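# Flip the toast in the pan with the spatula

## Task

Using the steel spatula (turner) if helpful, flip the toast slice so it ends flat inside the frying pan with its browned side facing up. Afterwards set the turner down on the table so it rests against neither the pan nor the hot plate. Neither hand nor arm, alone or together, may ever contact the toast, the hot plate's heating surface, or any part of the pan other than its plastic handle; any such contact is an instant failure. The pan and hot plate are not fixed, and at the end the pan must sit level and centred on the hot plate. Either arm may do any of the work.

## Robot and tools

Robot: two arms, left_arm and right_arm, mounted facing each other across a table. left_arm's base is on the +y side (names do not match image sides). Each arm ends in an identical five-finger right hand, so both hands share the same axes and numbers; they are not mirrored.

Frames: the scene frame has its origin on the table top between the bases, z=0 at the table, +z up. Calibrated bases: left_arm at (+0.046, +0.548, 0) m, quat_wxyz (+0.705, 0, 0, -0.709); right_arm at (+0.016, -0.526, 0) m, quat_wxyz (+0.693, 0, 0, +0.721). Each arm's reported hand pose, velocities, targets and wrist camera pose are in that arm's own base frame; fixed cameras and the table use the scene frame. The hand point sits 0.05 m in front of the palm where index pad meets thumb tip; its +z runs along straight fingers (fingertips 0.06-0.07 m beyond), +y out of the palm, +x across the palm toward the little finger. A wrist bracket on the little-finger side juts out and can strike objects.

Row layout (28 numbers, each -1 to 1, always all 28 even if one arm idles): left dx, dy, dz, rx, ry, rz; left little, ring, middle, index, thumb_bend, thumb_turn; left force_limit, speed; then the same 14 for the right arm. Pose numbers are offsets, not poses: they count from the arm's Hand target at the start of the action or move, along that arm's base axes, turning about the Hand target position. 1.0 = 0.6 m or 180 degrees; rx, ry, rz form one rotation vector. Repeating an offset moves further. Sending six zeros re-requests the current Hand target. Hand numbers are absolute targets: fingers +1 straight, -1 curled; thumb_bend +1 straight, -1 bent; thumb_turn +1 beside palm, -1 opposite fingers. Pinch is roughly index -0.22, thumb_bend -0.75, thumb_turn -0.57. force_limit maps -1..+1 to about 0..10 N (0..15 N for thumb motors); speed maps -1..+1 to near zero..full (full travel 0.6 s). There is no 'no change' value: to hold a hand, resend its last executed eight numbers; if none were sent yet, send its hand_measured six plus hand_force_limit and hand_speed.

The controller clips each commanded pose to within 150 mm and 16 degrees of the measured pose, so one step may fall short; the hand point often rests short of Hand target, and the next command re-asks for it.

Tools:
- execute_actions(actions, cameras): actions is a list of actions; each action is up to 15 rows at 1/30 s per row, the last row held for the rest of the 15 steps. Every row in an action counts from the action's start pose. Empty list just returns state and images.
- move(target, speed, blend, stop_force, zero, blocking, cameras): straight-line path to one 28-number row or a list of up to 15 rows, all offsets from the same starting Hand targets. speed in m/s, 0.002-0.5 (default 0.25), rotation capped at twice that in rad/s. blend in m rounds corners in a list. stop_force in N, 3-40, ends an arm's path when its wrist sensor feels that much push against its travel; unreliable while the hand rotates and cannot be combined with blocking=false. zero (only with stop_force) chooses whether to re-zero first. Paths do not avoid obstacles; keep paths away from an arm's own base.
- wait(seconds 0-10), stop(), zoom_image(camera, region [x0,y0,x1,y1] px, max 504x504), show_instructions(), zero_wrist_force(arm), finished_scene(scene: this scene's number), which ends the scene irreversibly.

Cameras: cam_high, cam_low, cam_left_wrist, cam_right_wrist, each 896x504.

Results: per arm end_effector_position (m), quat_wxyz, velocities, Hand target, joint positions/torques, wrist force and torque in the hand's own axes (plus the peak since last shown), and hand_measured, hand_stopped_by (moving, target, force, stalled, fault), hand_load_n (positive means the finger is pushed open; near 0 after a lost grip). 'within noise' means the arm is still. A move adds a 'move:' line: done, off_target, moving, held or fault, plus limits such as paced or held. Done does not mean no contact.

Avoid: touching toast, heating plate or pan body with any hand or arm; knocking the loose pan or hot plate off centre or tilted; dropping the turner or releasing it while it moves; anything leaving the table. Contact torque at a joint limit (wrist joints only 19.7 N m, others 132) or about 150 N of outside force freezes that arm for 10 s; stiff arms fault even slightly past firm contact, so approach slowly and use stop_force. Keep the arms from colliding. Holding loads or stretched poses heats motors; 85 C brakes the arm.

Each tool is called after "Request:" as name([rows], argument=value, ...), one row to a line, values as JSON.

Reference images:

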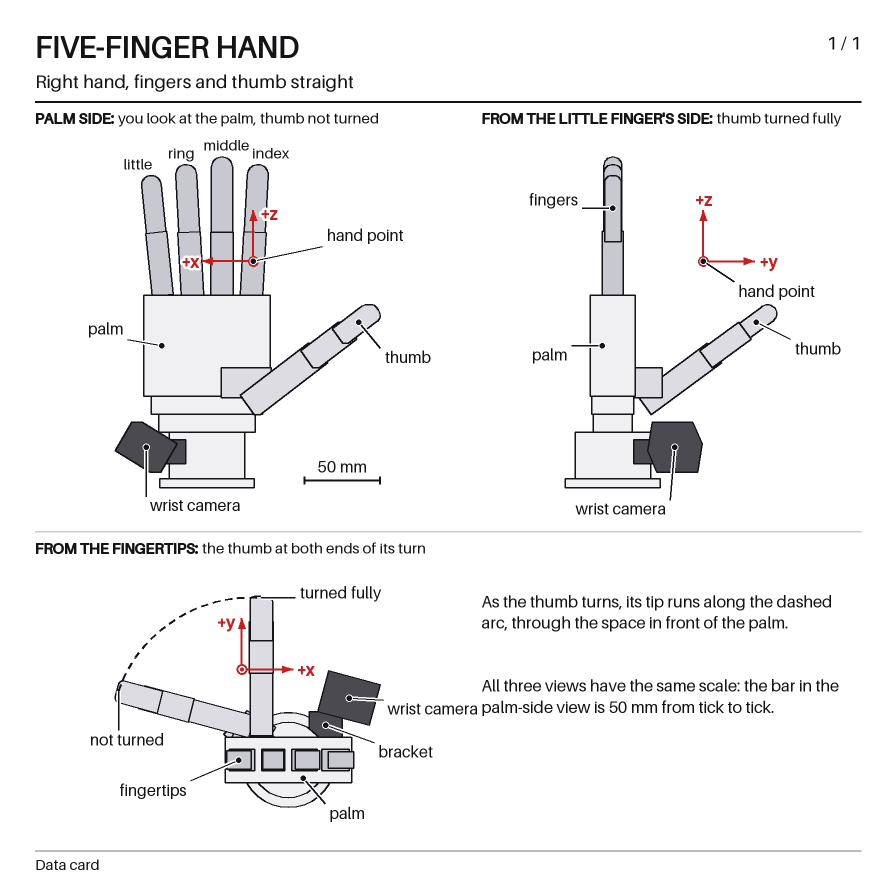

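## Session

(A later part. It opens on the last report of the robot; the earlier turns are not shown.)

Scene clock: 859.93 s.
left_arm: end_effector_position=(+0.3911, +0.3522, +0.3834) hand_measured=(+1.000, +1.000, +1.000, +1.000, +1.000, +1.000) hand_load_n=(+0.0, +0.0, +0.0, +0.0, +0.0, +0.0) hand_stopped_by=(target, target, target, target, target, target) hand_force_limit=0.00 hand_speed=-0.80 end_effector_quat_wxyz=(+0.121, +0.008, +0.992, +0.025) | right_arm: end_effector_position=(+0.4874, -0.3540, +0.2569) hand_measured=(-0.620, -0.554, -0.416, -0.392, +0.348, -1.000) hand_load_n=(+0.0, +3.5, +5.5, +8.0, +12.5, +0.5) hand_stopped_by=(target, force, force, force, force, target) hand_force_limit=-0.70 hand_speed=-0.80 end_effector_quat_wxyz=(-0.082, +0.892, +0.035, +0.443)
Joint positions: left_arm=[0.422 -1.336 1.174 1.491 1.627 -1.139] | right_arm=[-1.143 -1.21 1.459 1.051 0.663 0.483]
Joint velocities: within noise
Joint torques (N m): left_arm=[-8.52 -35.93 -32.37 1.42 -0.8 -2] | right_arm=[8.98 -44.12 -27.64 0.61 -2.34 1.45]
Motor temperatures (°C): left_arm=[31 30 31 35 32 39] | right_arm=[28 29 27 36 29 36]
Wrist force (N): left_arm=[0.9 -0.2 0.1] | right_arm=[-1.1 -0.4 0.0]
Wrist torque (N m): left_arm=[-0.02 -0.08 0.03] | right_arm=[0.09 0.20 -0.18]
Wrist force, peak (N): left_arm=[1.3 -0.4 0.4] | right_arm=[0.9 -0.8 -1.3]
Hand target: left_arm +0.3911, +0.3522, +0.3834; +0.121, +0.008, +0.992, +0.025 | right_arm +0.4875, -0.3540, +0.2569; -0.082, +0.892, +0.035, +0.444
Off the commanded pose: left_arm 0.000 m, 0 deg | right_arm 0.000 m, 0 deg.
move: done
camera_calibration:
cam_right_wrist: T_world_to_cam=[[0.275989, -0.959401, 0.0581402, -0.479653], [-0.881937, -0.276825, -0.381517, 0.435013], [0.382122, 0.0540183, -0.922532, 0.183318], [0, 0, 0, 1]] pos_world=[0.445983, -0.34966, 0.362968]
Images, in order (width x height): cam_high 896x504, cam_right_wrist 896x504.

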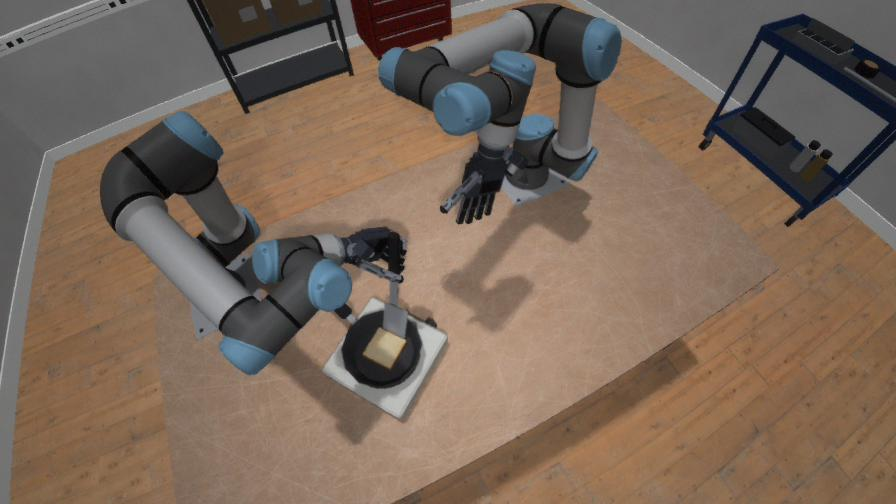

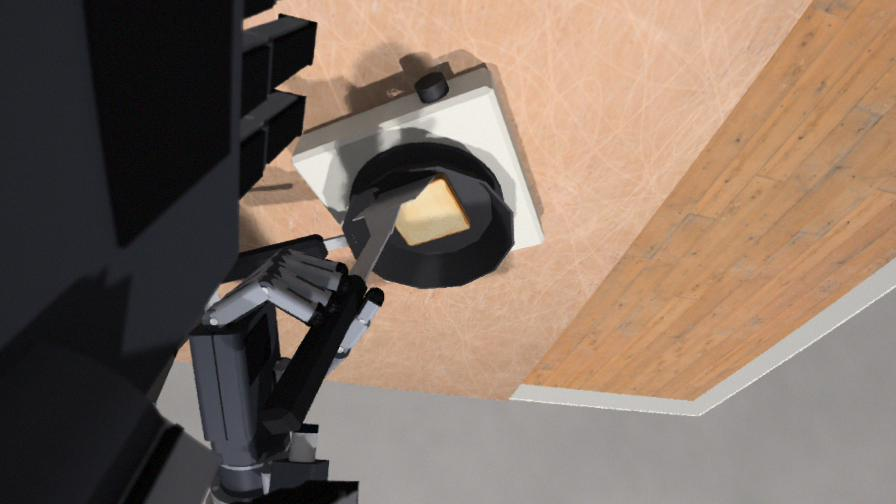

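Request:
move([
  [0,0,0,0,0,0,1,1,1,1,1,1,0,-0.8, 0.0279,0.018,-0.0235,-0.0241,0.0373,0, -0.62,-0.62,-0.64,-0.64,-0.06,-1,-0.7,-0.8],
  [0,0,0,0,0,0,1,1,1,1,1,1,0,-0.8, 0.0528,0.0341,-0.0523,-0.0482,0.0747,0, -0.62,-0.62,-0.64,-0.64,-0.06,-1,-0.7,-0.8],
], speed=0.03, blend=0.005, cameras=["cam_high","cam_right_wrist"])

Request:
zoom_image(camera="cam_high", region=[338, 290, 428, 382])

Request:
zoom_image(camera="cam_right_wrist", region=[340, 140, 500, 260])

Scene clock: 866.73 s.
left_arm: end_effector_position=(+0.3911, +0.3522, +0.3834) hand_measured=(+1.000, +1.000, +1.000, +1.000, +1.000, +1.000) hand_load_n=(+0.0, +0.0, +0.0, +0.0, +0.0, +0.0) hand_stopped_by=(target, target, target, target, target, target) hand_force_limit=0.00 hand_speed=-0.80 end_effector_quat_wxyz=(+0.121, +0.008, +0.992, +0.025) | right_arm: end_effector_position=(+0.5193, -0.3335, +0.2255) hand_measured=(-0.620, -0.554, -0.416, -0.392, +0.348, -1.000) hand_load_n=(+0.0, +3.0, +5.5, +8.5, +12.5, +0.5) hand_stopped_by=(target, force, force, force, force, target) hand_force_limit=-0.70 hand_speed=-0.80 end_effector_quat_wxyz=(-0.018, +0.941, +0.058, +0.332) end_effector_velocity=(+0.000, +0.000, +0.002) end_effector_angular_velocity=(+0.002, -0.006, +0.001)
Joint positions: left_arm=[0.422 -1.336 1.174 1.491 1.627 -1.139] | right_arm=[-0.933 -1.169 1.367 0.991 0.996 0.628]
Joint velocities: left_arm=[within noise] | right_arm=[-0.002 -0.002 0 0 -0.007 0]
Joint torques (N m): left_arm=[-7.56 -35.43 -34.41 1.53 -0.79 -2.14] | right_arm=[-7.26 -44.88 -20.37 0.65 -2.77 -0.56]
Motor temperatures (°C): left_arm=[31 30 31 35 32 39] | right_arm=[27 29 27 36 29 36]
Wrist force (N): left_arm=[1.0 -0.2 0.3] | right_arm=[-0.7 -0.2 0.0]
Wrist torque (N m): left_arm=[-0.01 -0.09 0.03] | right_arm=[0.14 0.18 -0.13]
Wrist force, peak (N): left_arm=[1.4 -0.3 0.4] | right_arm=[-1.6 -0.1 0.1]
Hand target: left_arm +0.3911, +0.3522, +0.3834; +0.121, +0.008, +0.992, +0.025 | right_arm +0.5192, -0.3336, +0.2256; -0.018, +0.941, +0.058, +0.332
Off the commanded pose: left_arm 0.000 m, 0 deg | right_arm 0.000 m, 0 deg.
move: done
camera_calibration:
cam_right_wrist: T_world_to_cam=[[0.298968, -0.944559, 0.135746, -0.491484], [-0.941273, -0.315291, -0.120817, 0.415973], [0.156918, -0.0916537, -0.98335, 0.223158], [0, 0, 0, 1]] pos_world=[0.503465, -0.31263, 0.336416]
Images, in order (width x height): cam_high 896x504, cam_right_wrist 896x504.

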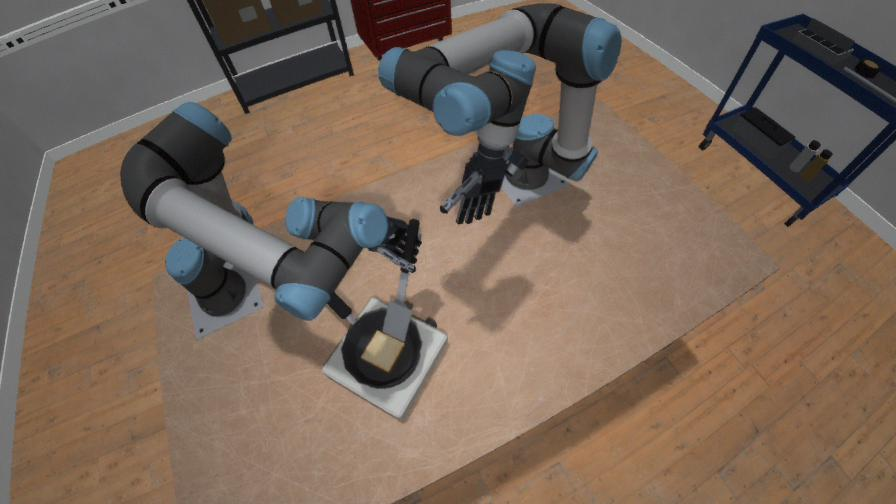

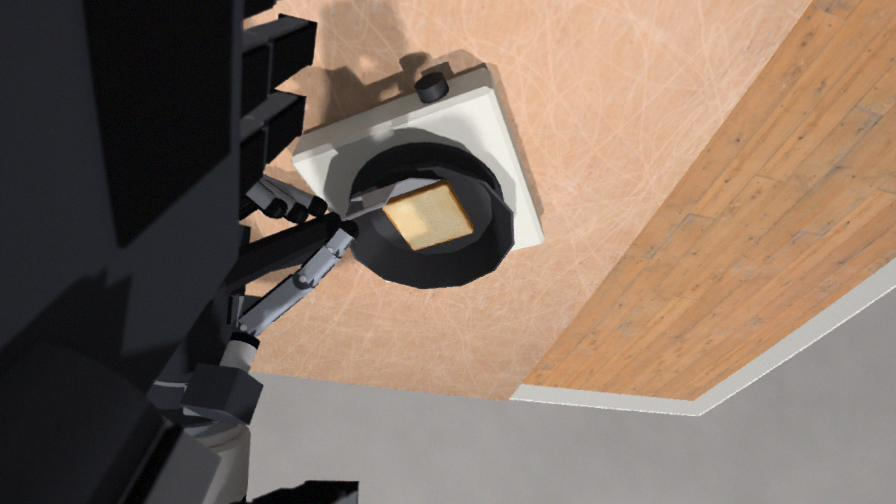

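Scaled by 5.478 from the camera's 896x504 image, which has a finer 1280x720 frame.

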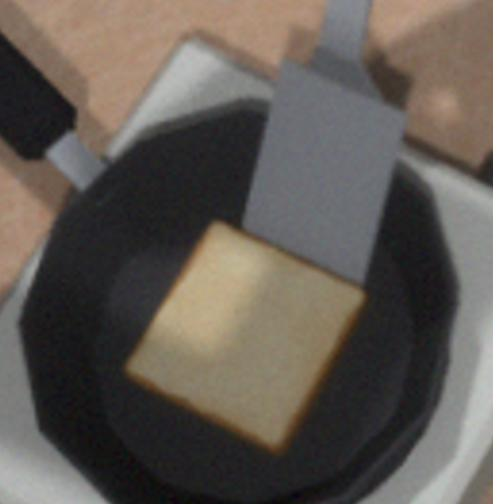

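Scaled by 3.150 from the camera's 896x504 image, which has a finer 1280x720 frame.

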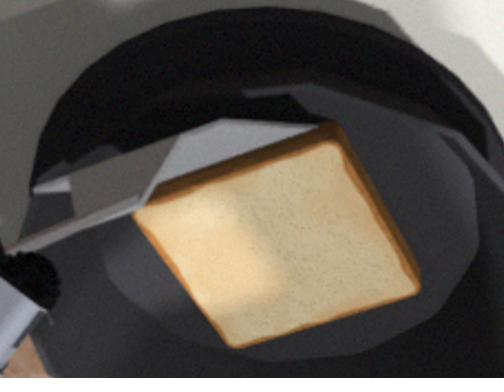

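Request:
move(target=[0,0,0,0,0,0,1,1,1,1,1,1,0,-0.8, 0,0,-0.02,0,0,0, -0.62,-0.62,-0.64,-0.64,-0.06,-1,-0.7,-0.8], speed=0.008, stop_force=3, cameras=[])

Scene clock: 869.37 s.
left_arm: end_effector_position=(+0.3911, +0.3522, +0.3834) hand_measured=(+1.000, +1.000, +1.000, +1.000, +1.000, +1.000) hand_load_n=(+0.0, +0.0, +0.0, +0.0, +0.0, +0.0) hand_stopped_by=(target, target, target, target, target, target) hand_force_limit=0.00 hand_speed=-0.80 end_effector_quat_wxyz=(+0.121, +0.008, +0.992, +0.025) | right_arm: end_effector_position=(+0.5192, -0.3336, +0.2201) hand_measured=(-0.620, -0.554, -0.416, -0.392, +0.348, -1.000) hand_load_n=(+0.0, +6.5, +6.0, +5.0, +12.5, -2.0) hand_stopped_by=(target, force, force, force, force, target) hand_force_limit=-0.70 hand_speed=-0.80 end_effector_quat_wxyz=(-0.018, +0.941, +0.058, +0.332)
Joint positions: left_arm=[0.422 -1.336 1.174 1.491 1.627 -1.139] | right_arm=[-0.934 -1.167 1.377 0.978 0.995 0.627]
Joint velocities: within noise
Joint torques (N m): left_arm=[-8.05 -35.82 -33.42 1.46 -0.7 -2.03] | right_arm=[-8.51 -48.01 -31.77 5.42 -2.4 -1.15]
Motor temperatures (°C): left_arm=[31 30 31 35 32 39] | right_arm=[27 29 27 36 29 36]
Wrist force (N): left_arm=[1.1 -0.2 0.2] | right_arm=[-0.1 0.0 -1.2]
Wrist torque (N m): left_arm=[-0.01 -0.11 0.04] | right_arm=[0.07 -0.02 -0.18]
Wrist force, peak (N): left_arm=[1.3 -0.1 0.6] | right_arm=[2.5 -0.8 -2.3]
Hand target: left_arm +0.3911, +0.3522, +0.3834; +0.121, +0.008, +0.992, +0.025 | right_arm +0.5192, -0.3336, +0.2201; -0.018, +0.941, +0.058, +0.332 (not the last commanded pose)
Off the commanded pose: left_arm 0.000 m, 0 deg | right_arm 0.007 m, 0 deg.
move: contact (right_arm)
No camera images: "cameras" was empty.

Request:
move([
  [0,0,0,0,0,0,1,1,1,1,1,1,0,-0.8, 0,0,0.003,0,0,0, -0.62,-0.62,-0.64,-0.64,-0.06,-1,-0.7,-0.8],
  [0,0,0,0,0,0,1,1,1,1,1,1,0,-0.8, 0.0071,0.0046,-0.0303,-0.0241,0.0373,0, -0.62,-0.62,-0.64,-0.64,-0.06,-1,-0.7,-0.8],
], speed=0.025, cameras=["cam_high","cam_right_wrist"])

Request:
zoom_image(camera="cam_high", region=[338, 290, 428, 382])

Request:
zoom_image(camera="cam_right_wrist", region=[340, 140, 500, 260])

Scene clock: 874.10 s.
left_arm: end_effector_position=(+0.3911, +0.3522, +0.3834) hand_measured=(+1.000, +1.000, +1.000, +1.000, +1.000, +1.000) hand_load_n=(+0.0, +0.0, -0.5, +0.0, +0.0, +0.0) hand_stopped_by=(target, target, target, target, target, target) hand_force_limit=0.00 hand_speed=-0.80 end_effector_quat_wxyz=(+0.121, +0.008, +0.992, +0.025) | right_arm: end_effector_position=(+0.5235, -0.3308, +0.2019) hand_measured=(-0.620, -0.554, -0.416, -0.392, +0.348, -1.000) hand_load_n=(+0.0, +4.0, +6.0, +8.0, +12.5, +0.0) hand_stopped_by=(target, force, force, force, force, target) hand_force_limit=-0.70 hand_speed=-0.80 end_effector_quat_wxyz=(+0.014, +0.959, +0.070, +0.274) end_effector_velocity=(+0.000, +0.000, +0.000) end_effector_angular_velocity=(+0.003, -0.004, +0.000)
Joint positions: left_arm=[0.422 -1.336 1.174 1.491 1.627 -1.139] | right_arm=[-0.857 -1.13 1.344 0.979 1.153 0.649]
Joint velocities: left_arm=[within noise] | right_arm=[-0.002 -0.001 0.001 0 -0.005 0]
Joint torques (N m): left_arm=[-9.06 -37.09 -33.47 1.41 -0.71 -2.01] | right_arm=[-4.55 -46.14 -26.06 0.08 -2.42 1.22]
Motor temperatures (°C): left_arm=[31 30 31 35 32 39] | right_arm=[27 29 27 36 29 36]
Wrist force (N): left_arm=[0.9 -0.2 0.1] | right_arm=[-0.5 -0.1 -0.6]
Wrist torque (N m): left_arm=[-0.01 -0.07 0.03] | right_arm=[0.10 0.15 -0.15]
Wrist force, peak (N): left_arm=[1.3 -0.5 0.6] | right_arm=[-0.2 -0.1 -1.5]
Hand target: left_arm +0.3911, +0.3522, +0.3834; +0.121, +0.008, +0.992, +0.025 | right_arm +0.5235, -0.3308, +0.2020; +0.014, +0.959, +0.070, +0.274
Off the commanded pose: left_arm 0.000 m, 0 deg | right_arm 0.000 m, 0 deg.
move: done
camera_calibration:
cam_right_wrist: T_world_to_cam=[[0.31701, -0.932917, 0.170792, -0.499609], [-0.947519, -0.319389, 0.0141057, 0.392641], [0.0413896, -0.1663, -0.985206, 0.235688], [0, 0, 0, 1]] pos_world=[0.52066, -0.301494, 0.311992]
Images, in order (width x height): cam_high 896x504, cam_right_wrist 896x504.

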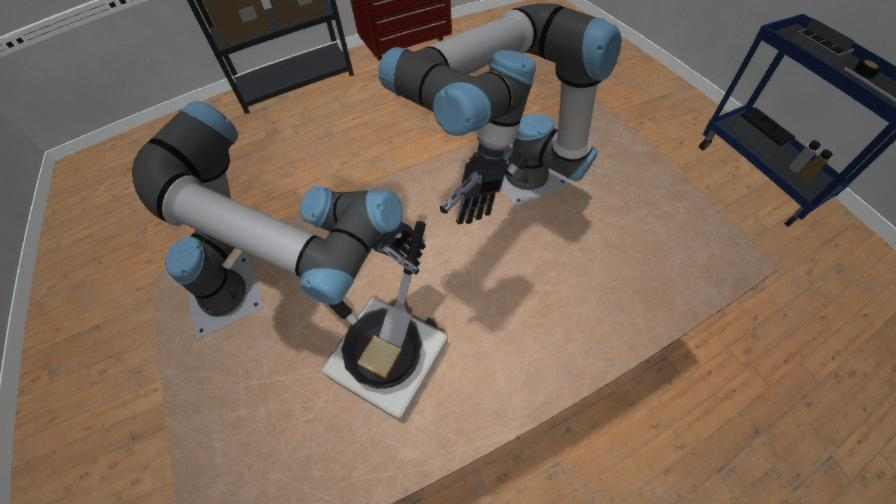

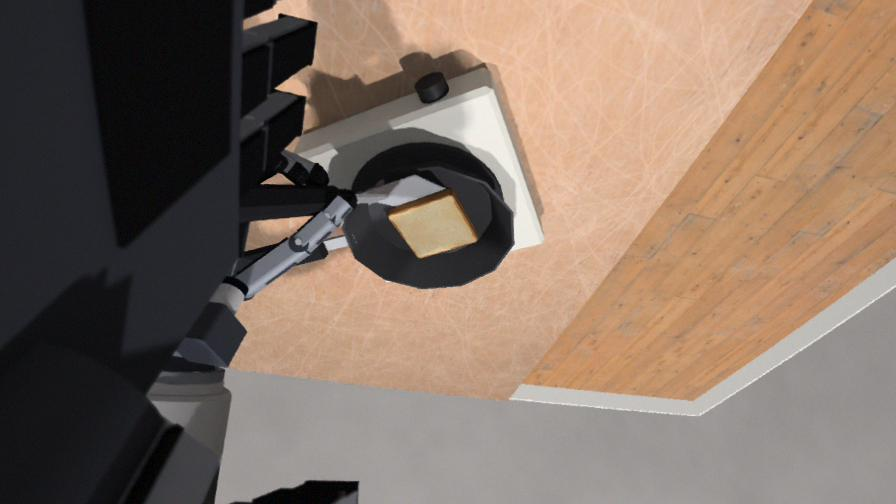

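Scaled by 5.478 from the camera's 896x504 image, which has a finer 1280x720 frame.

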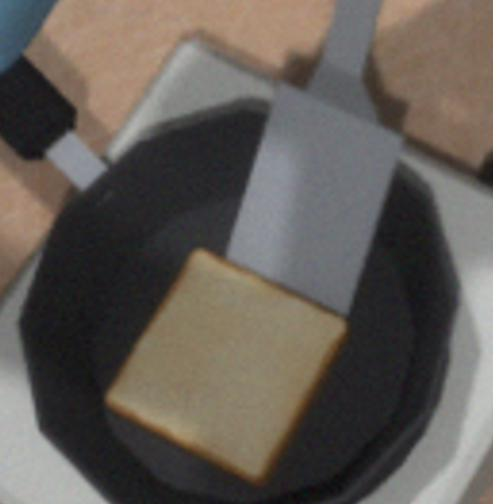

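Scaled by 3.150 from the camera's 896x504 image, which has a finer 1280x720 frame.

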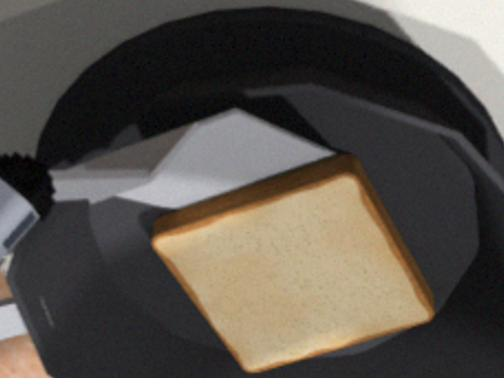

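Request:
move([
  [0,0,0,0,0,0,1,1,1,1,1,1,0,-0.8, -0.0007,0.0134,0,0,0,0, -0.62,-0.62,-0.64,-0.64,-0.06,-1,-0.7,-0.8],
  [0,0,0,0,0,0,1,1,1,1,1,1,0,-0.8, -0.0018,0.0127,-0.0275,-0.0181,0.028,0, -0.62,-0.62,-0.64,-0.64,-0.06,-1,-0.7,-0.8],
  [0,0,0,0,0,0,1,1,1,1,1,1,0,-0.8, 0,0.0139,-0.0572,-0.0361,0.056,0, -0.62,-0.62,-0.64,-0.64,-0.06,-1,-0.7,-0.8],
], speed=0.025, blend=[0,0.003,0], cameras=["cam_high","cam_right_wrist"])

Request:
zoom_image(camera="cam_high", region=[338, 290, 428, 382])

Request:
zoom_image(camera="cam_right_wrist", region=[340, 140, 500, 260])

Scene clock: 881.60 s.
left_arm: end_effector_position=(+0.3911, +0.3522, +0.3834) hand_measured=(+1.000, +1.000, +1.000, +1.000, +1.000, +1.000) hand_load_n=(+0.0, +0.0, +0.0, +0.0, -0.5, +0.0) hand_stopped_by=(target, target, target, target, target, target) hand_force_limit=0.00 hand_speed=-0.80 end_effector_quat_wxyz=(+0.121, +0.008, +0.992, +0.025) | right_arm: end_effector_position=(+0.5235, -0.3224, +0.1676) hand_measured=(-0.620, -0.554, -0.416, -0.392, +0.348, -1.000) hand_load_n=(+0.0, +6.0, +6.0, +7.5, +12.0, -1.5) hand_stopped_by=(target, force, force, force, force, target) hand_force_limit=-0.70 hand_speed=-0.80 end_effector_quat_wxyz=(+0.062, +0.977, +0.086, +0.184) end_effector_velocity=(+0.000, +0.000, +0.000) end_effector_angular_velocity=(+0.003, -0.004, +0.000)
Joint positions: left_arm=[0.422 -1.336 1.174 1.491 1.627 -1.139] | right_arm=[-0.747 -1.068 1.328 0.965 1.384 0.681]
Joint velocities: left_arm=[within noise] | right_arm=[-0.001 -0.001 0 0 -0.005 0]
Joint torques (N m): left_arm=[-8.62 -35.25 -32.86 1.63 -0.79 -2.08] | right_arm=[-4.13 -49.49 -26.62 0.27 -1.24 1.6]
Motor temperatures (°C): left_arm=[31 30 31 34 32 39] | right_arm=[27 29 27 36 29 36]
Wrist force (N): left_arm=[1.1 -0.5 0.6] | right_arm=[0.5 -0.2 -0.9]
Wrist torque (N m): left_arm=[-0.08 -0.12 0.03] | right_arm=[0.02 0.02 -0.21]
Wrist force, peak (N): left_arm=[1.5 -0.7 0.1] | right_arm=[0.6 -0.5 -0.9]
Hand target: left_arm +0.3911, +0.3522, +0.3834; +0.121, +0.008, +0.992, +0.025 | right_arm +0.5235, -0.3225, +0.1676; +0.062, +0.977, +0.086, +0.184
Off the commanded pose: left_arm 0.000 m, 0 deg | right_arm 0.000 m, 0 deg.
move: done
camera_calibration:
cam_right_wrist: T_world_to_cam=[[0.351248, -0.91086, 0.2167, -0.504456], [-0.927273, -0.306391, 0.215149, 0.355708], [-0.129576, -0.27651, -0.952235, 0.251702], [0, 0, 0, 1]] pos_world=[0.539642, -0.280905, 0.272465]
Images, in order (width x height): cam_high 896x504, cam_right_wrist 896x504.

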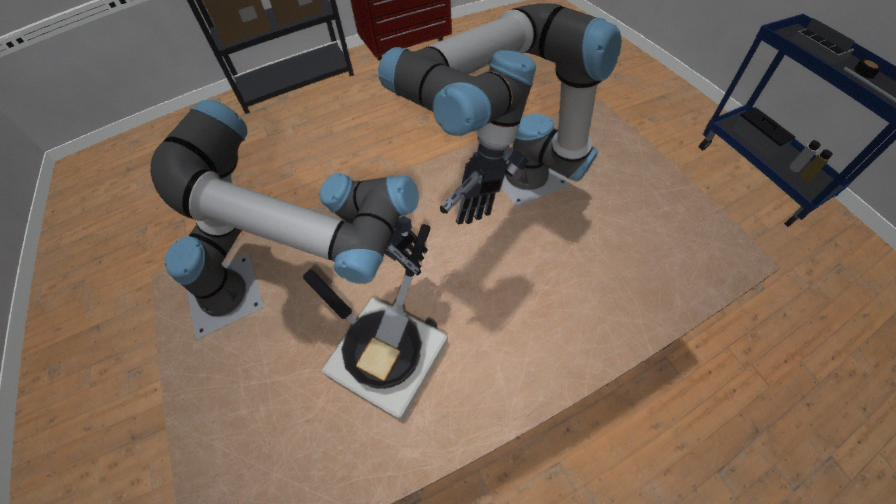

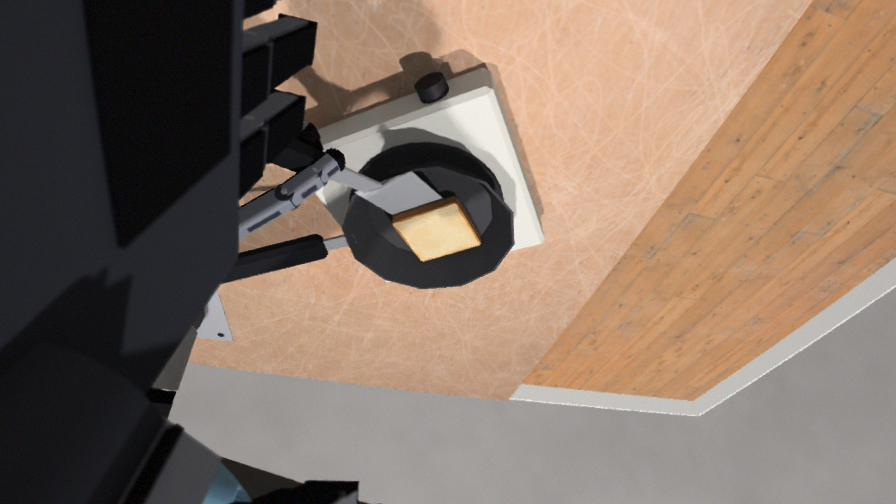

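Scaled by 5.478 from the camera's 896x504 image, which has a finer 1280x720 frame.

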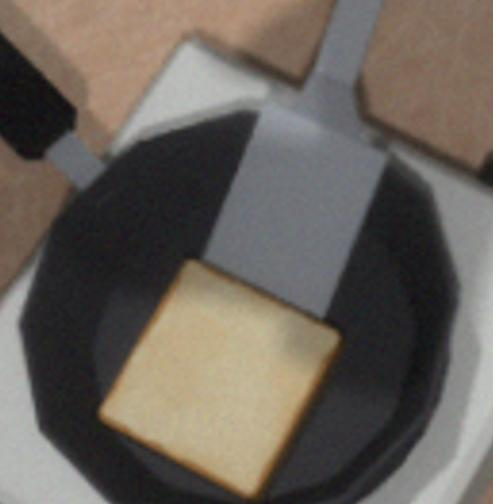

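Scaled by 3.150 from the camera's 896x504 image, which has a finer 1280x720 frame.

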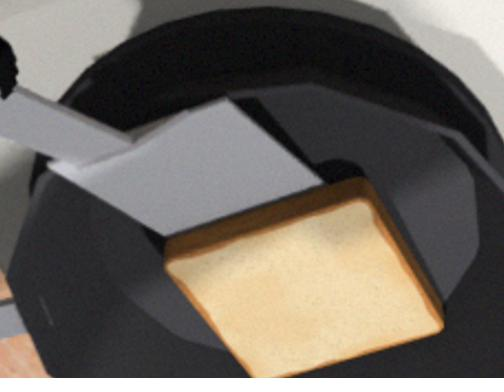

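Request:
move([
  [0,0,0,0,0,0,1,1,1,1,1,1,0,-0.8, 0,0,0.003,0,0,0, -0.62,-0.62,-0.64,-0.64,-0.06,-1,-0.7,-0.8],
  [0,0,0,0,0,0,1,1,1,1,1,1,0,-0.8, -0.0122,-0.0079,-0.0297,-0.0181,0.028,0, -0.62,-0.62,-0.64,-0.64,-0.06,-1,-0.7,-0.8],
], speed=0.025, cameras=["cam_high","cam_right_wrist"])

Request:
zoom_image(camera="cam_high", region=[338, 290, 428, 382])

Request:
zoom_image(camera="cam_right_wrist", region=[340, 140, 500, 280])

Scene clock: 887.13 s.
left_arm: end_effector_position=(+0.3911, +0.3522, +0.3834) hand_measured=(+1.000, +1.000, +1.000, +1.000, +1.000, +1.000) hand_load_n=(+0.0, +0.0, +0.0, +0.0, +0.0, +0.0) hand_stopped_by=(target, target, target, target, target, target) hand_force_limit=0.00 hand_speed=-0.80 end_effector_quat_wxyz=(+0.121, +0.008, +0.992, +0.025) | right_arm: end_effector_position=(+0.5162, -0.3272, +0.1497) hand_measured=(-0.620, -0.554, -0.416, -0.392, +0.348, -1.000) hand_load_n=(+0.0, +6.0, +6.5, +7.5, +12.0, -1.5) hand_stopped_by=(target, force, force, force, force, target) hand_force_limit=-0.70 hand_speed=-0.80 end_effector_quat_wxyz=(+0.086, +0.982, +0.094, +0.139)
Joint positions: left_arm=[0.422 -1.336 1.174 1.491 1.627 -1.139] | right_arm=[-0.716 -1.033 1.327 0.959 1.489 0.676]
Joint velocities: within noise
Joint torques (N m): left_arm=[-8.22 -33.84 -32.32 1.58 -0.78 -2.04] | right_arm=[-0.77 -50.53 -16.74 0.8 -1.05 -0.75]
Motor temperatures (°C): left_arm=[31 30 31 34 32 39] | right_arm=[27 29 27 36 29 36]
Wrist force (N): left_arm=[1.0 -0.4 0.5] | right_arm=[0.3 -0.5 -0.8]
Wrist torque (N m): left_arm=[-0.06 -0.12 0.04] | right_arm=[0.04 0.04 -0.17]
Wrist force, peak (N): left_arm=[1.3 -0.3 0.4] | right_arm=[0.6 -0.4 -1.2]
Hand target: left_arm +0.3911, +0.3522, +0.3834; +0.121, +0.008, +0.992, +0.025 | right_arm +0.5162, -0.3272, +0.1498; +0.086, +0.982, +0.094, +0.139
Off the commanded pose: left_arm 0.000 m, 0 deg | right_arm 0.000 m, 0 deg.
move: done
camera_calibration:
cam_right_wrist: T_world_to_cam=[[0.371231, -0.897951, 0.236371, -0.511367], [-0.904001, -0.291377, 0.312861, 0.329536], [-0.212061, -0.329824, -0.919917, 0.252732], [0, 0, 0, 1]] pos_world=[0.541331, -0.279806, 0.250266]
Images, in order (width x height): cam_high 896x504, cam_right_wrist 896x504.

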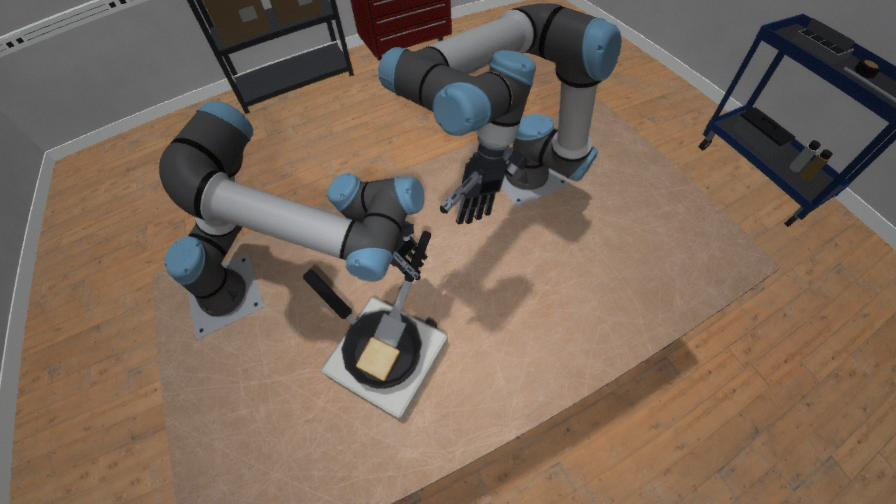

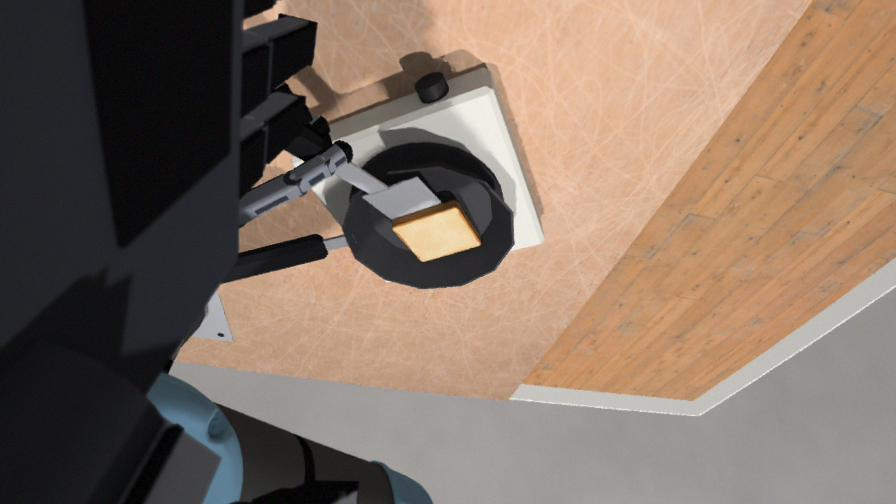

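Scaled by 5.478 from the camera's 896x504 image, which has a finer 1280x720 frame.

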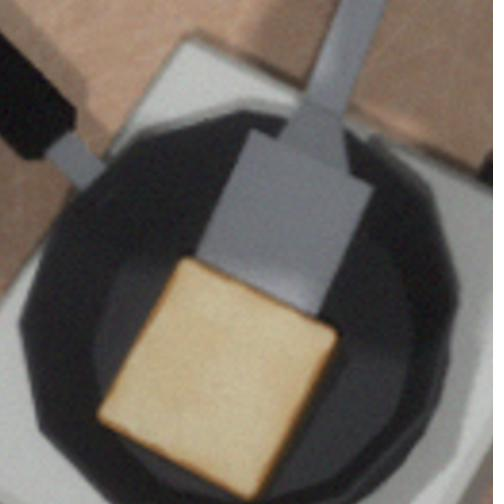

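Scaled by 3.150 from the camera's 896x504 image, which has a finer 1280x720 frame.

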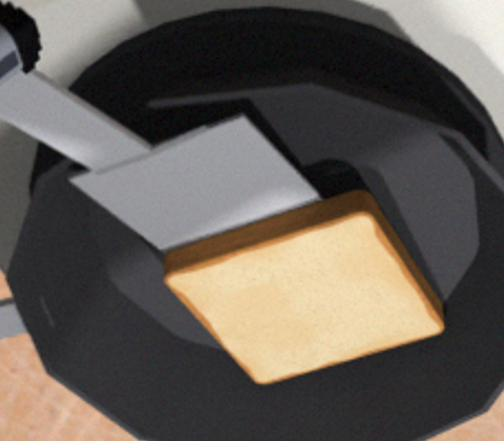

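Request:
move([
  [0,0,0,0,0,0,1,1,1,1,1,1,0,-0.8, -0.0209,-0.0135,-0.0198,-0.012,0.0187,0, -0.62,-0.62,-0.64,-0.64,-0.06,-1,-0.7,-0.8],
], speed=0.02, cameras=["cam_high","cam_right_wrist"])

Request:
zoom_image(camera="cam_high", region=[338, 290, 428, 382])

Request:
zoom_image(camera="cam_right_wrist", region=[340, 140, 500, 280])

Scene clock: 890.50 s.
left_arm: end_effector_position=(+0.3911, +0.3522, +0.3834) hand_measured=(+1.000, +1.000, +1.000, +1.000, +1.000, +1.000) hand_load_n=(+0.0, +0.0, +0.0, +0.0, +0.0, +0.0) hand_stopped_by=(target, target, target, target, target, target) hand_force_limit=0.00 hand_speed=-0.80 end_effector_quat_wxyz=(+0.121, +0.008, +0.992, +0.025) | right_arm: end_effector_position=(+0.5036, -0.3353, +0.1379) hand_measured=(-0.620, -0.554, -0.416, -0.392, +0.348, -1.000) hand_load_n=(+0.0, +5.5, +6.0, +7.5, +12.0, -1.0) hand_stopped_by=(target, force, force, force, force, target) hand_force_limit=-0.70 hand_speed=-0.80 end_effector_quat_wxyz=(+0.102, +0.984, +0.099, +0.108)
Joint positions: left_arm=[0.422 -1.336 1.174 1.491 1.627 -1.139] | right_arm=[-0.714 -1.019 1.345 0.947 1.554 0.658]
Joint velocities: within noise
Joint torques (N m): left_arm=[-7.74 -35.16 -32.03 1.51 -0.97 -2.16] | right_arm=[7.03 -46.58 -21.77 0.97 -1.12 -0.73]
Motor temperatures (°C): left_arm=[31 30 31 34 32 39] | right_arm=[27 29 27 36 29 36]
Wrist force (N): left_arm=[0.8 -0.3 0.4] | right_arm=[-0.1 -0.4 -0.6]
Wrist torque (N m): left_arm=[-0.04 -0.09 0.02] | right_arm=[0.07 0.11 -0.15]
Wrist force, peak (N): left_arm=[1.5 -0.5 0.3] | right_arm=[0.2 -0.4 -1.0]
Hand target: left_arm +0.3911, +0.3522, +0.3834; +0.121, +0.008, +0.992, +0.025 | right_arm +0.5036, -0.3353, +0.1379; +0.102, +0.984, +0.099, +0.108
Off the commanded pose: left_arm 0.000 m, 0 deg | right_arm 0.000 m, 0 deg.
move: done
camera_calibration:
cam_right_wrist: T_world_to_cam=[[0.385432, -0.88883, 0.247837, -0.516871], [-0.883754, -0.278342, 0.37617, 0.304936], [-0.265368, -0.364015, -0.892789, 0.24809], [0, 0, 0, 1]] pos_world=[0.534543, -0.284226, 0.234884]
Images, in order (width x height): cam_high 896x504, cam_right_wrist 896x504.

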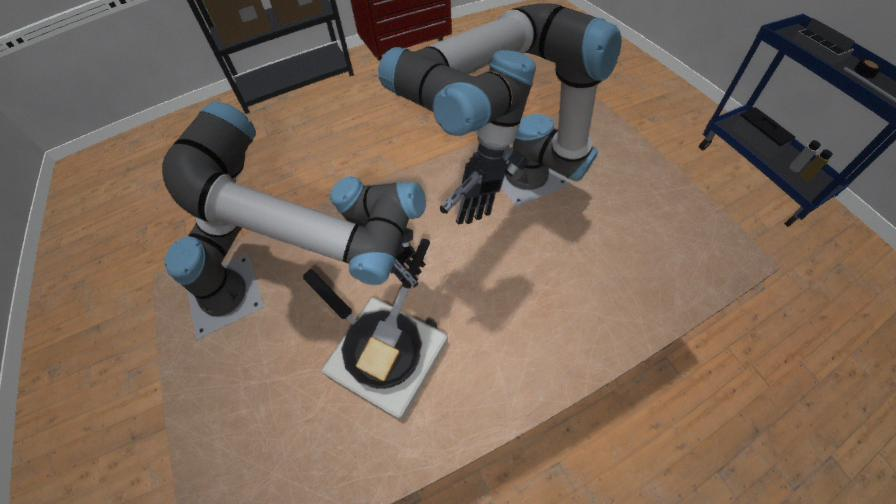

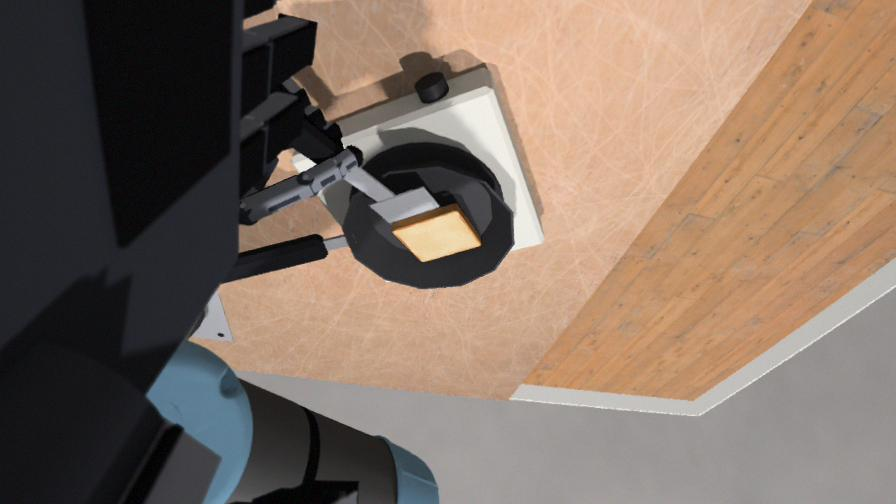

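Scaled by 5.478 from the camera's 896x504 image, which has a finer 1280x720 frame.

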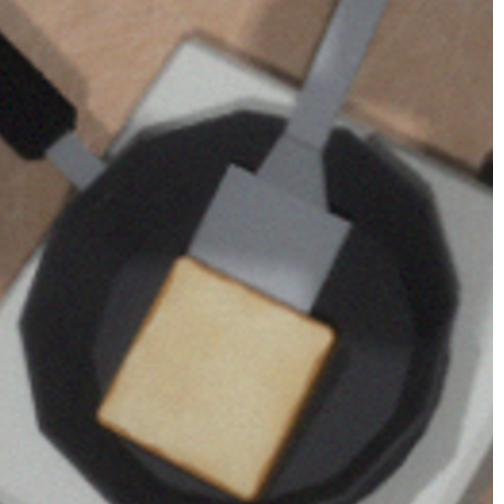

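Scaled by 3.150 from the camera's 896x504 image, which has a finer 1280x720 frame.

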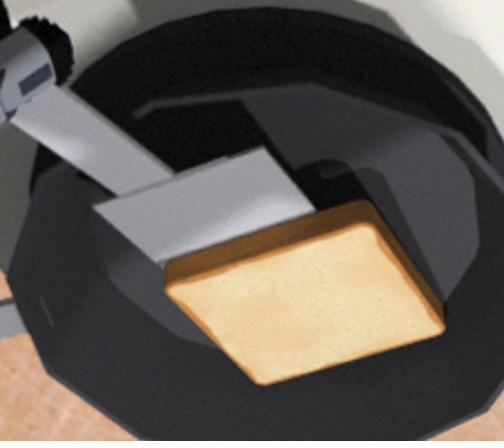

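Request:
zoom_image(camera="cam_right_wrist", region=[220, 70, 450, 230])

Request:
zoom_image(camera="cam_high", region=[350, 210, 450, 340])

Request:
wait(seconds=0, cameras=["cam_low"])

Request:
zoom_image(camera="cam_low", region=[320, 170, 440, 280])

Scaled by 2.191 from the camera's 896x504 image, which has a finer 1280x720 frame.

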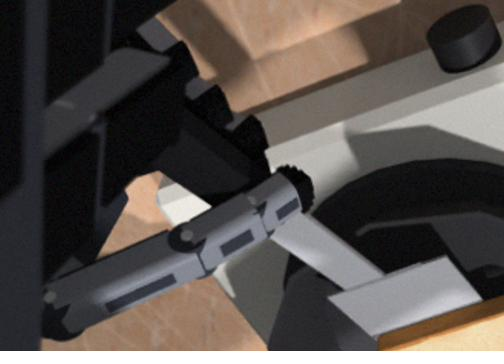

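Scaled by 3.877 from the camera's 896x504 image, which has a finer 1280x720 frame.

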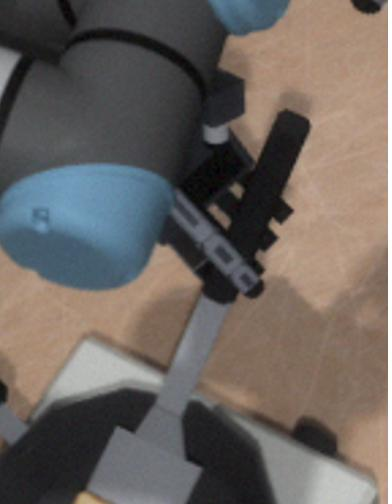

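Scene clock: 892.80 s.
left_arm: end_effector_position=(+0.3911, +0.3522, +0.3834) hand_measured=(+1.000, +1.000, +1.000, +1.000, +1.000, +1.000) hand_load_n=(+0.0, +0.0, +0.0, +0.0, +0.0, +0.0) hand_stopped_by=(target, target, target, target, target, target) hand_force_limit=0.00 hand_speed=-0.80 end_effector_quat_wxyz=(+0.121, +0.008, +0.992, +0.025) | right_arm: end_effector_position=(+0.5036, -0.3353, +0.1379) hand_measured=(-0.620, -0.554, -0.416, -0.392, +0.348, -1.000) hand_load_n=(+0.0, +6.0, +6.5, +7.5, +12.0, -1.0) hand_stopped_by=(target, force, force, force, force, target) hand_force_limit=-0.70 hand_speed=-0.80 end_effector_quat_wxyz=(+0.102, +0.984, +0.099, +0.108)
Joint positions: left_arm=[0.422 -1.336 1.174 1.491 1.627 -1.139] | right_arm=[-0.714 -1.019 1.345 0.947 1.554 0.658]
Joint velocities: within noise
Joint torques (N m): left_arm=[-5.99 -36.11 -32.15 1.6 -0.89 -2.13] | right_arm=[0.06 -52.83 -30.18 5.53 -0.92 1.29]
Motor temperatures (°C): left_arm=[31 30 31 34 32 39] | right_arm=[27 29 27 36 29 36]
Wrist force (N): left_arm=[1.3 -0.5 0.5] | right_arm=[-0.2 -0.2 -0.5]
Wrist torque (N m): left_arm=[-0.07 -0.16 0.04] | right_arm=[0.08 0.09 -0.14]
Wrist force, peak (N): left_arm=[1.3 -0.5 0.5] | right_arm=[0.0 -0.6 -0.8]
Hand target: left_arm +0.3911, +0.3522, +0.3834; +0.121, +0.008, +0.992, +0.025 | right_arm +0.5036, -0.3353, +0.1379; +0.102, +0.984, +0.099, +0.108
Off the commanded pose: left_arm 0.000 m, 0 deg | right_arm 0.000 m, 0 deg.
Images, in order (width x height): cam_low 896x504.

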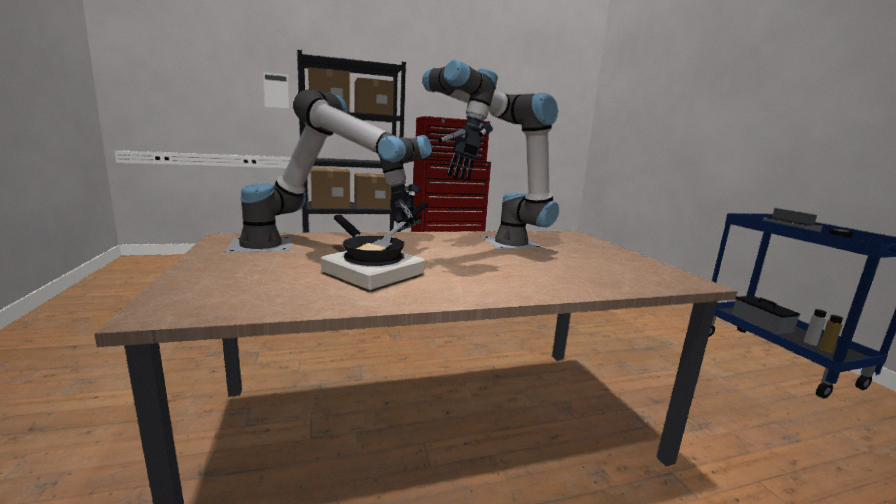

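Scaled by 4.200 from the camera's 896x504 image, which has a finer 1280x720 frame.

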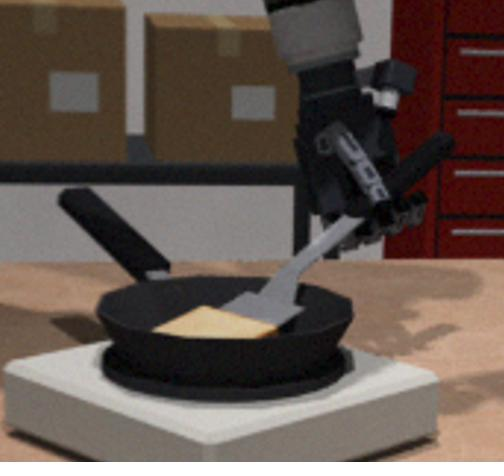

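Request:
move([
  [0,0,0,0,0,0,1,1,1,1,1,1,0,-0.8, -0.0224,-0.0145,0.0015,0,0,0, -0.62,-0.62,-0.64,-0.64,-0.06,-1,-0.7,-0.8],
], speed=0.02, cameras=["cam_high","cam_right_wrist"])

Request:
zoom_image(camera="cam_high", region=[338, 290, 428, 382])

Request:
zoom_image(camera="cam_right_wrist", region=[340, 140, 500, 280])

Scene clock: 894.83 s.
left_arm: end_effector_position=(+0.3911, +0.3522, +0.3834) hand_measured=(+1.000, +1.000, +1.000, +1.000, +1.000, +1.000) hand_load_n=(+0.0, +0.0, +0.0, +0.0, +0.0, +0.0) hand_stopped_by=(target, target, target, target, target, target) hand_force_limit=0.00 hand_speed=-0.80 end_effector_quat_wxyz=(+0.121, +0.008, +0.992, +0.025) | right_arm: end_effector_position=(+0.4901, -0.3441, +0.1388) hand_measured=(-0.620, -0.554, -0.416, -0.392, +0.348, -1.000) hand_load_n=(+0.0, +3.0, +6.0, +9.0, +12.5, +1.0) hand_stopped_by=(target, force, force, force, force, target) hand_force_limit=-0.70 hand_speed=-0.80 end_effector_quat_wxyz=(+0.102, +0.984, +0.099, +0.108)
Joint positions: left_arm=[0.422 -1.336 1.174 1.491 1.627 -1.139] | right_arm=[-0.745 -1.039 1.374 0.938 1.544 0.628]
Joint velocities: within noise
Joint torques (N m): left_arm=[-8.28 -35.2 -33.57 1.66 -0.77 -2.12] | right_arm=[9.46 -41.56 -32.08 1.2 0.1 1.03]
Motor temperatures (°C): left_arm=[31 30 31 34 32 39] | right_arm=[27 29 27 36 29 36]
Wrist force (N): left_arm=[0.7 -0.5 0.6] | right_arm=[-0.2 -0.5 -0.4]
Wrist torque (N m): left_arm=[-0.10 -0.08 0.01] | right_arm=[0.17 0.16 -0.06]
Wrist force, peak (N): left_arm=[1.4 -0.1 0.5] | right_arm=[0.0 -0.7 -0.7]
Hand target: left_arm +0.3911, +0.3522, +0.3834; +0.121, +0.008, +0.992, +0.025 | right_arm +0.4902, -0.3440, +0.1388; +0.102, +0.984, +0.099, +0.108
Off the commanded pose: left_arm 0.000 m, 0 deg | right_arm 0.000 m, 0 deg.
move: done
camera_calibration:
cam_right_wrist: T_world_to_cam=[[0.385398, -0.888846, 0.247834, -0.519661], [-0.883842, -0.278414, 0.375912, 0.290267], [-0.265127, -0.363921, -0.892899, 0.242134], [0, 0, 0, 1]] pos_world=[0.521022, -0.292967, 0.235876]
Images, in order (width x height): cam_high 896x504, cam_right_wrist 896x504.

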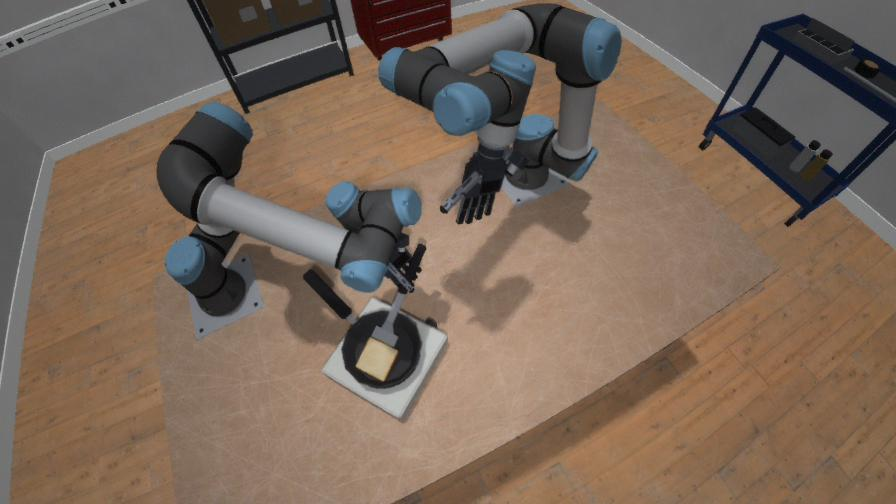

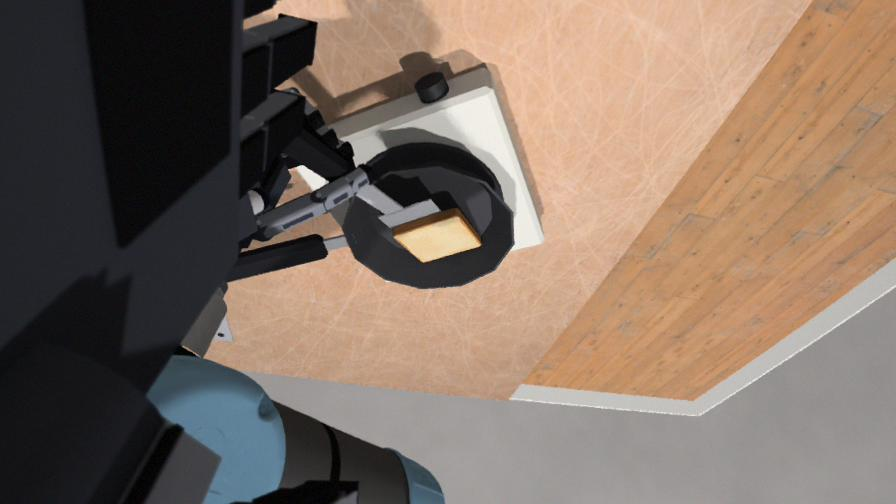

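Scaled by 5.478 from the camera's 896x504 image, which has a finer 1280x720 frame.

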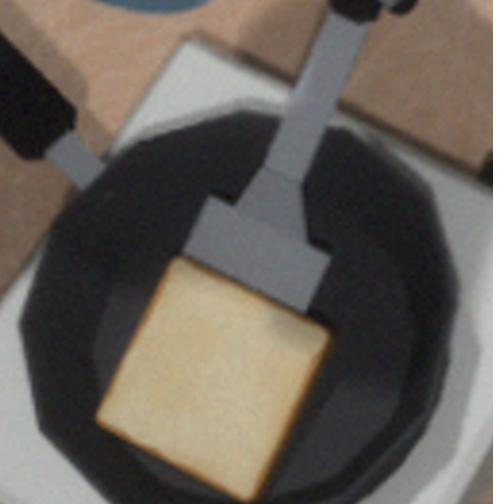

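Scaled by 3.150 from the camera's 896x504 image, which has a finer 1280x720 frame.

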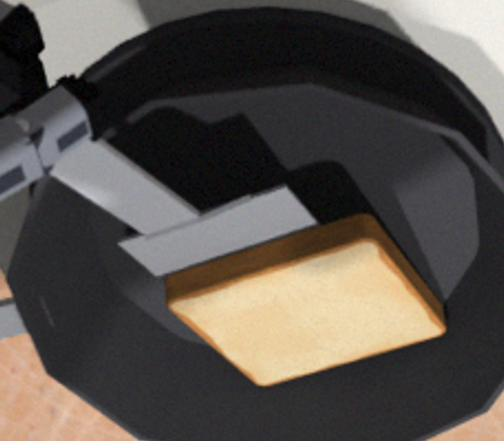

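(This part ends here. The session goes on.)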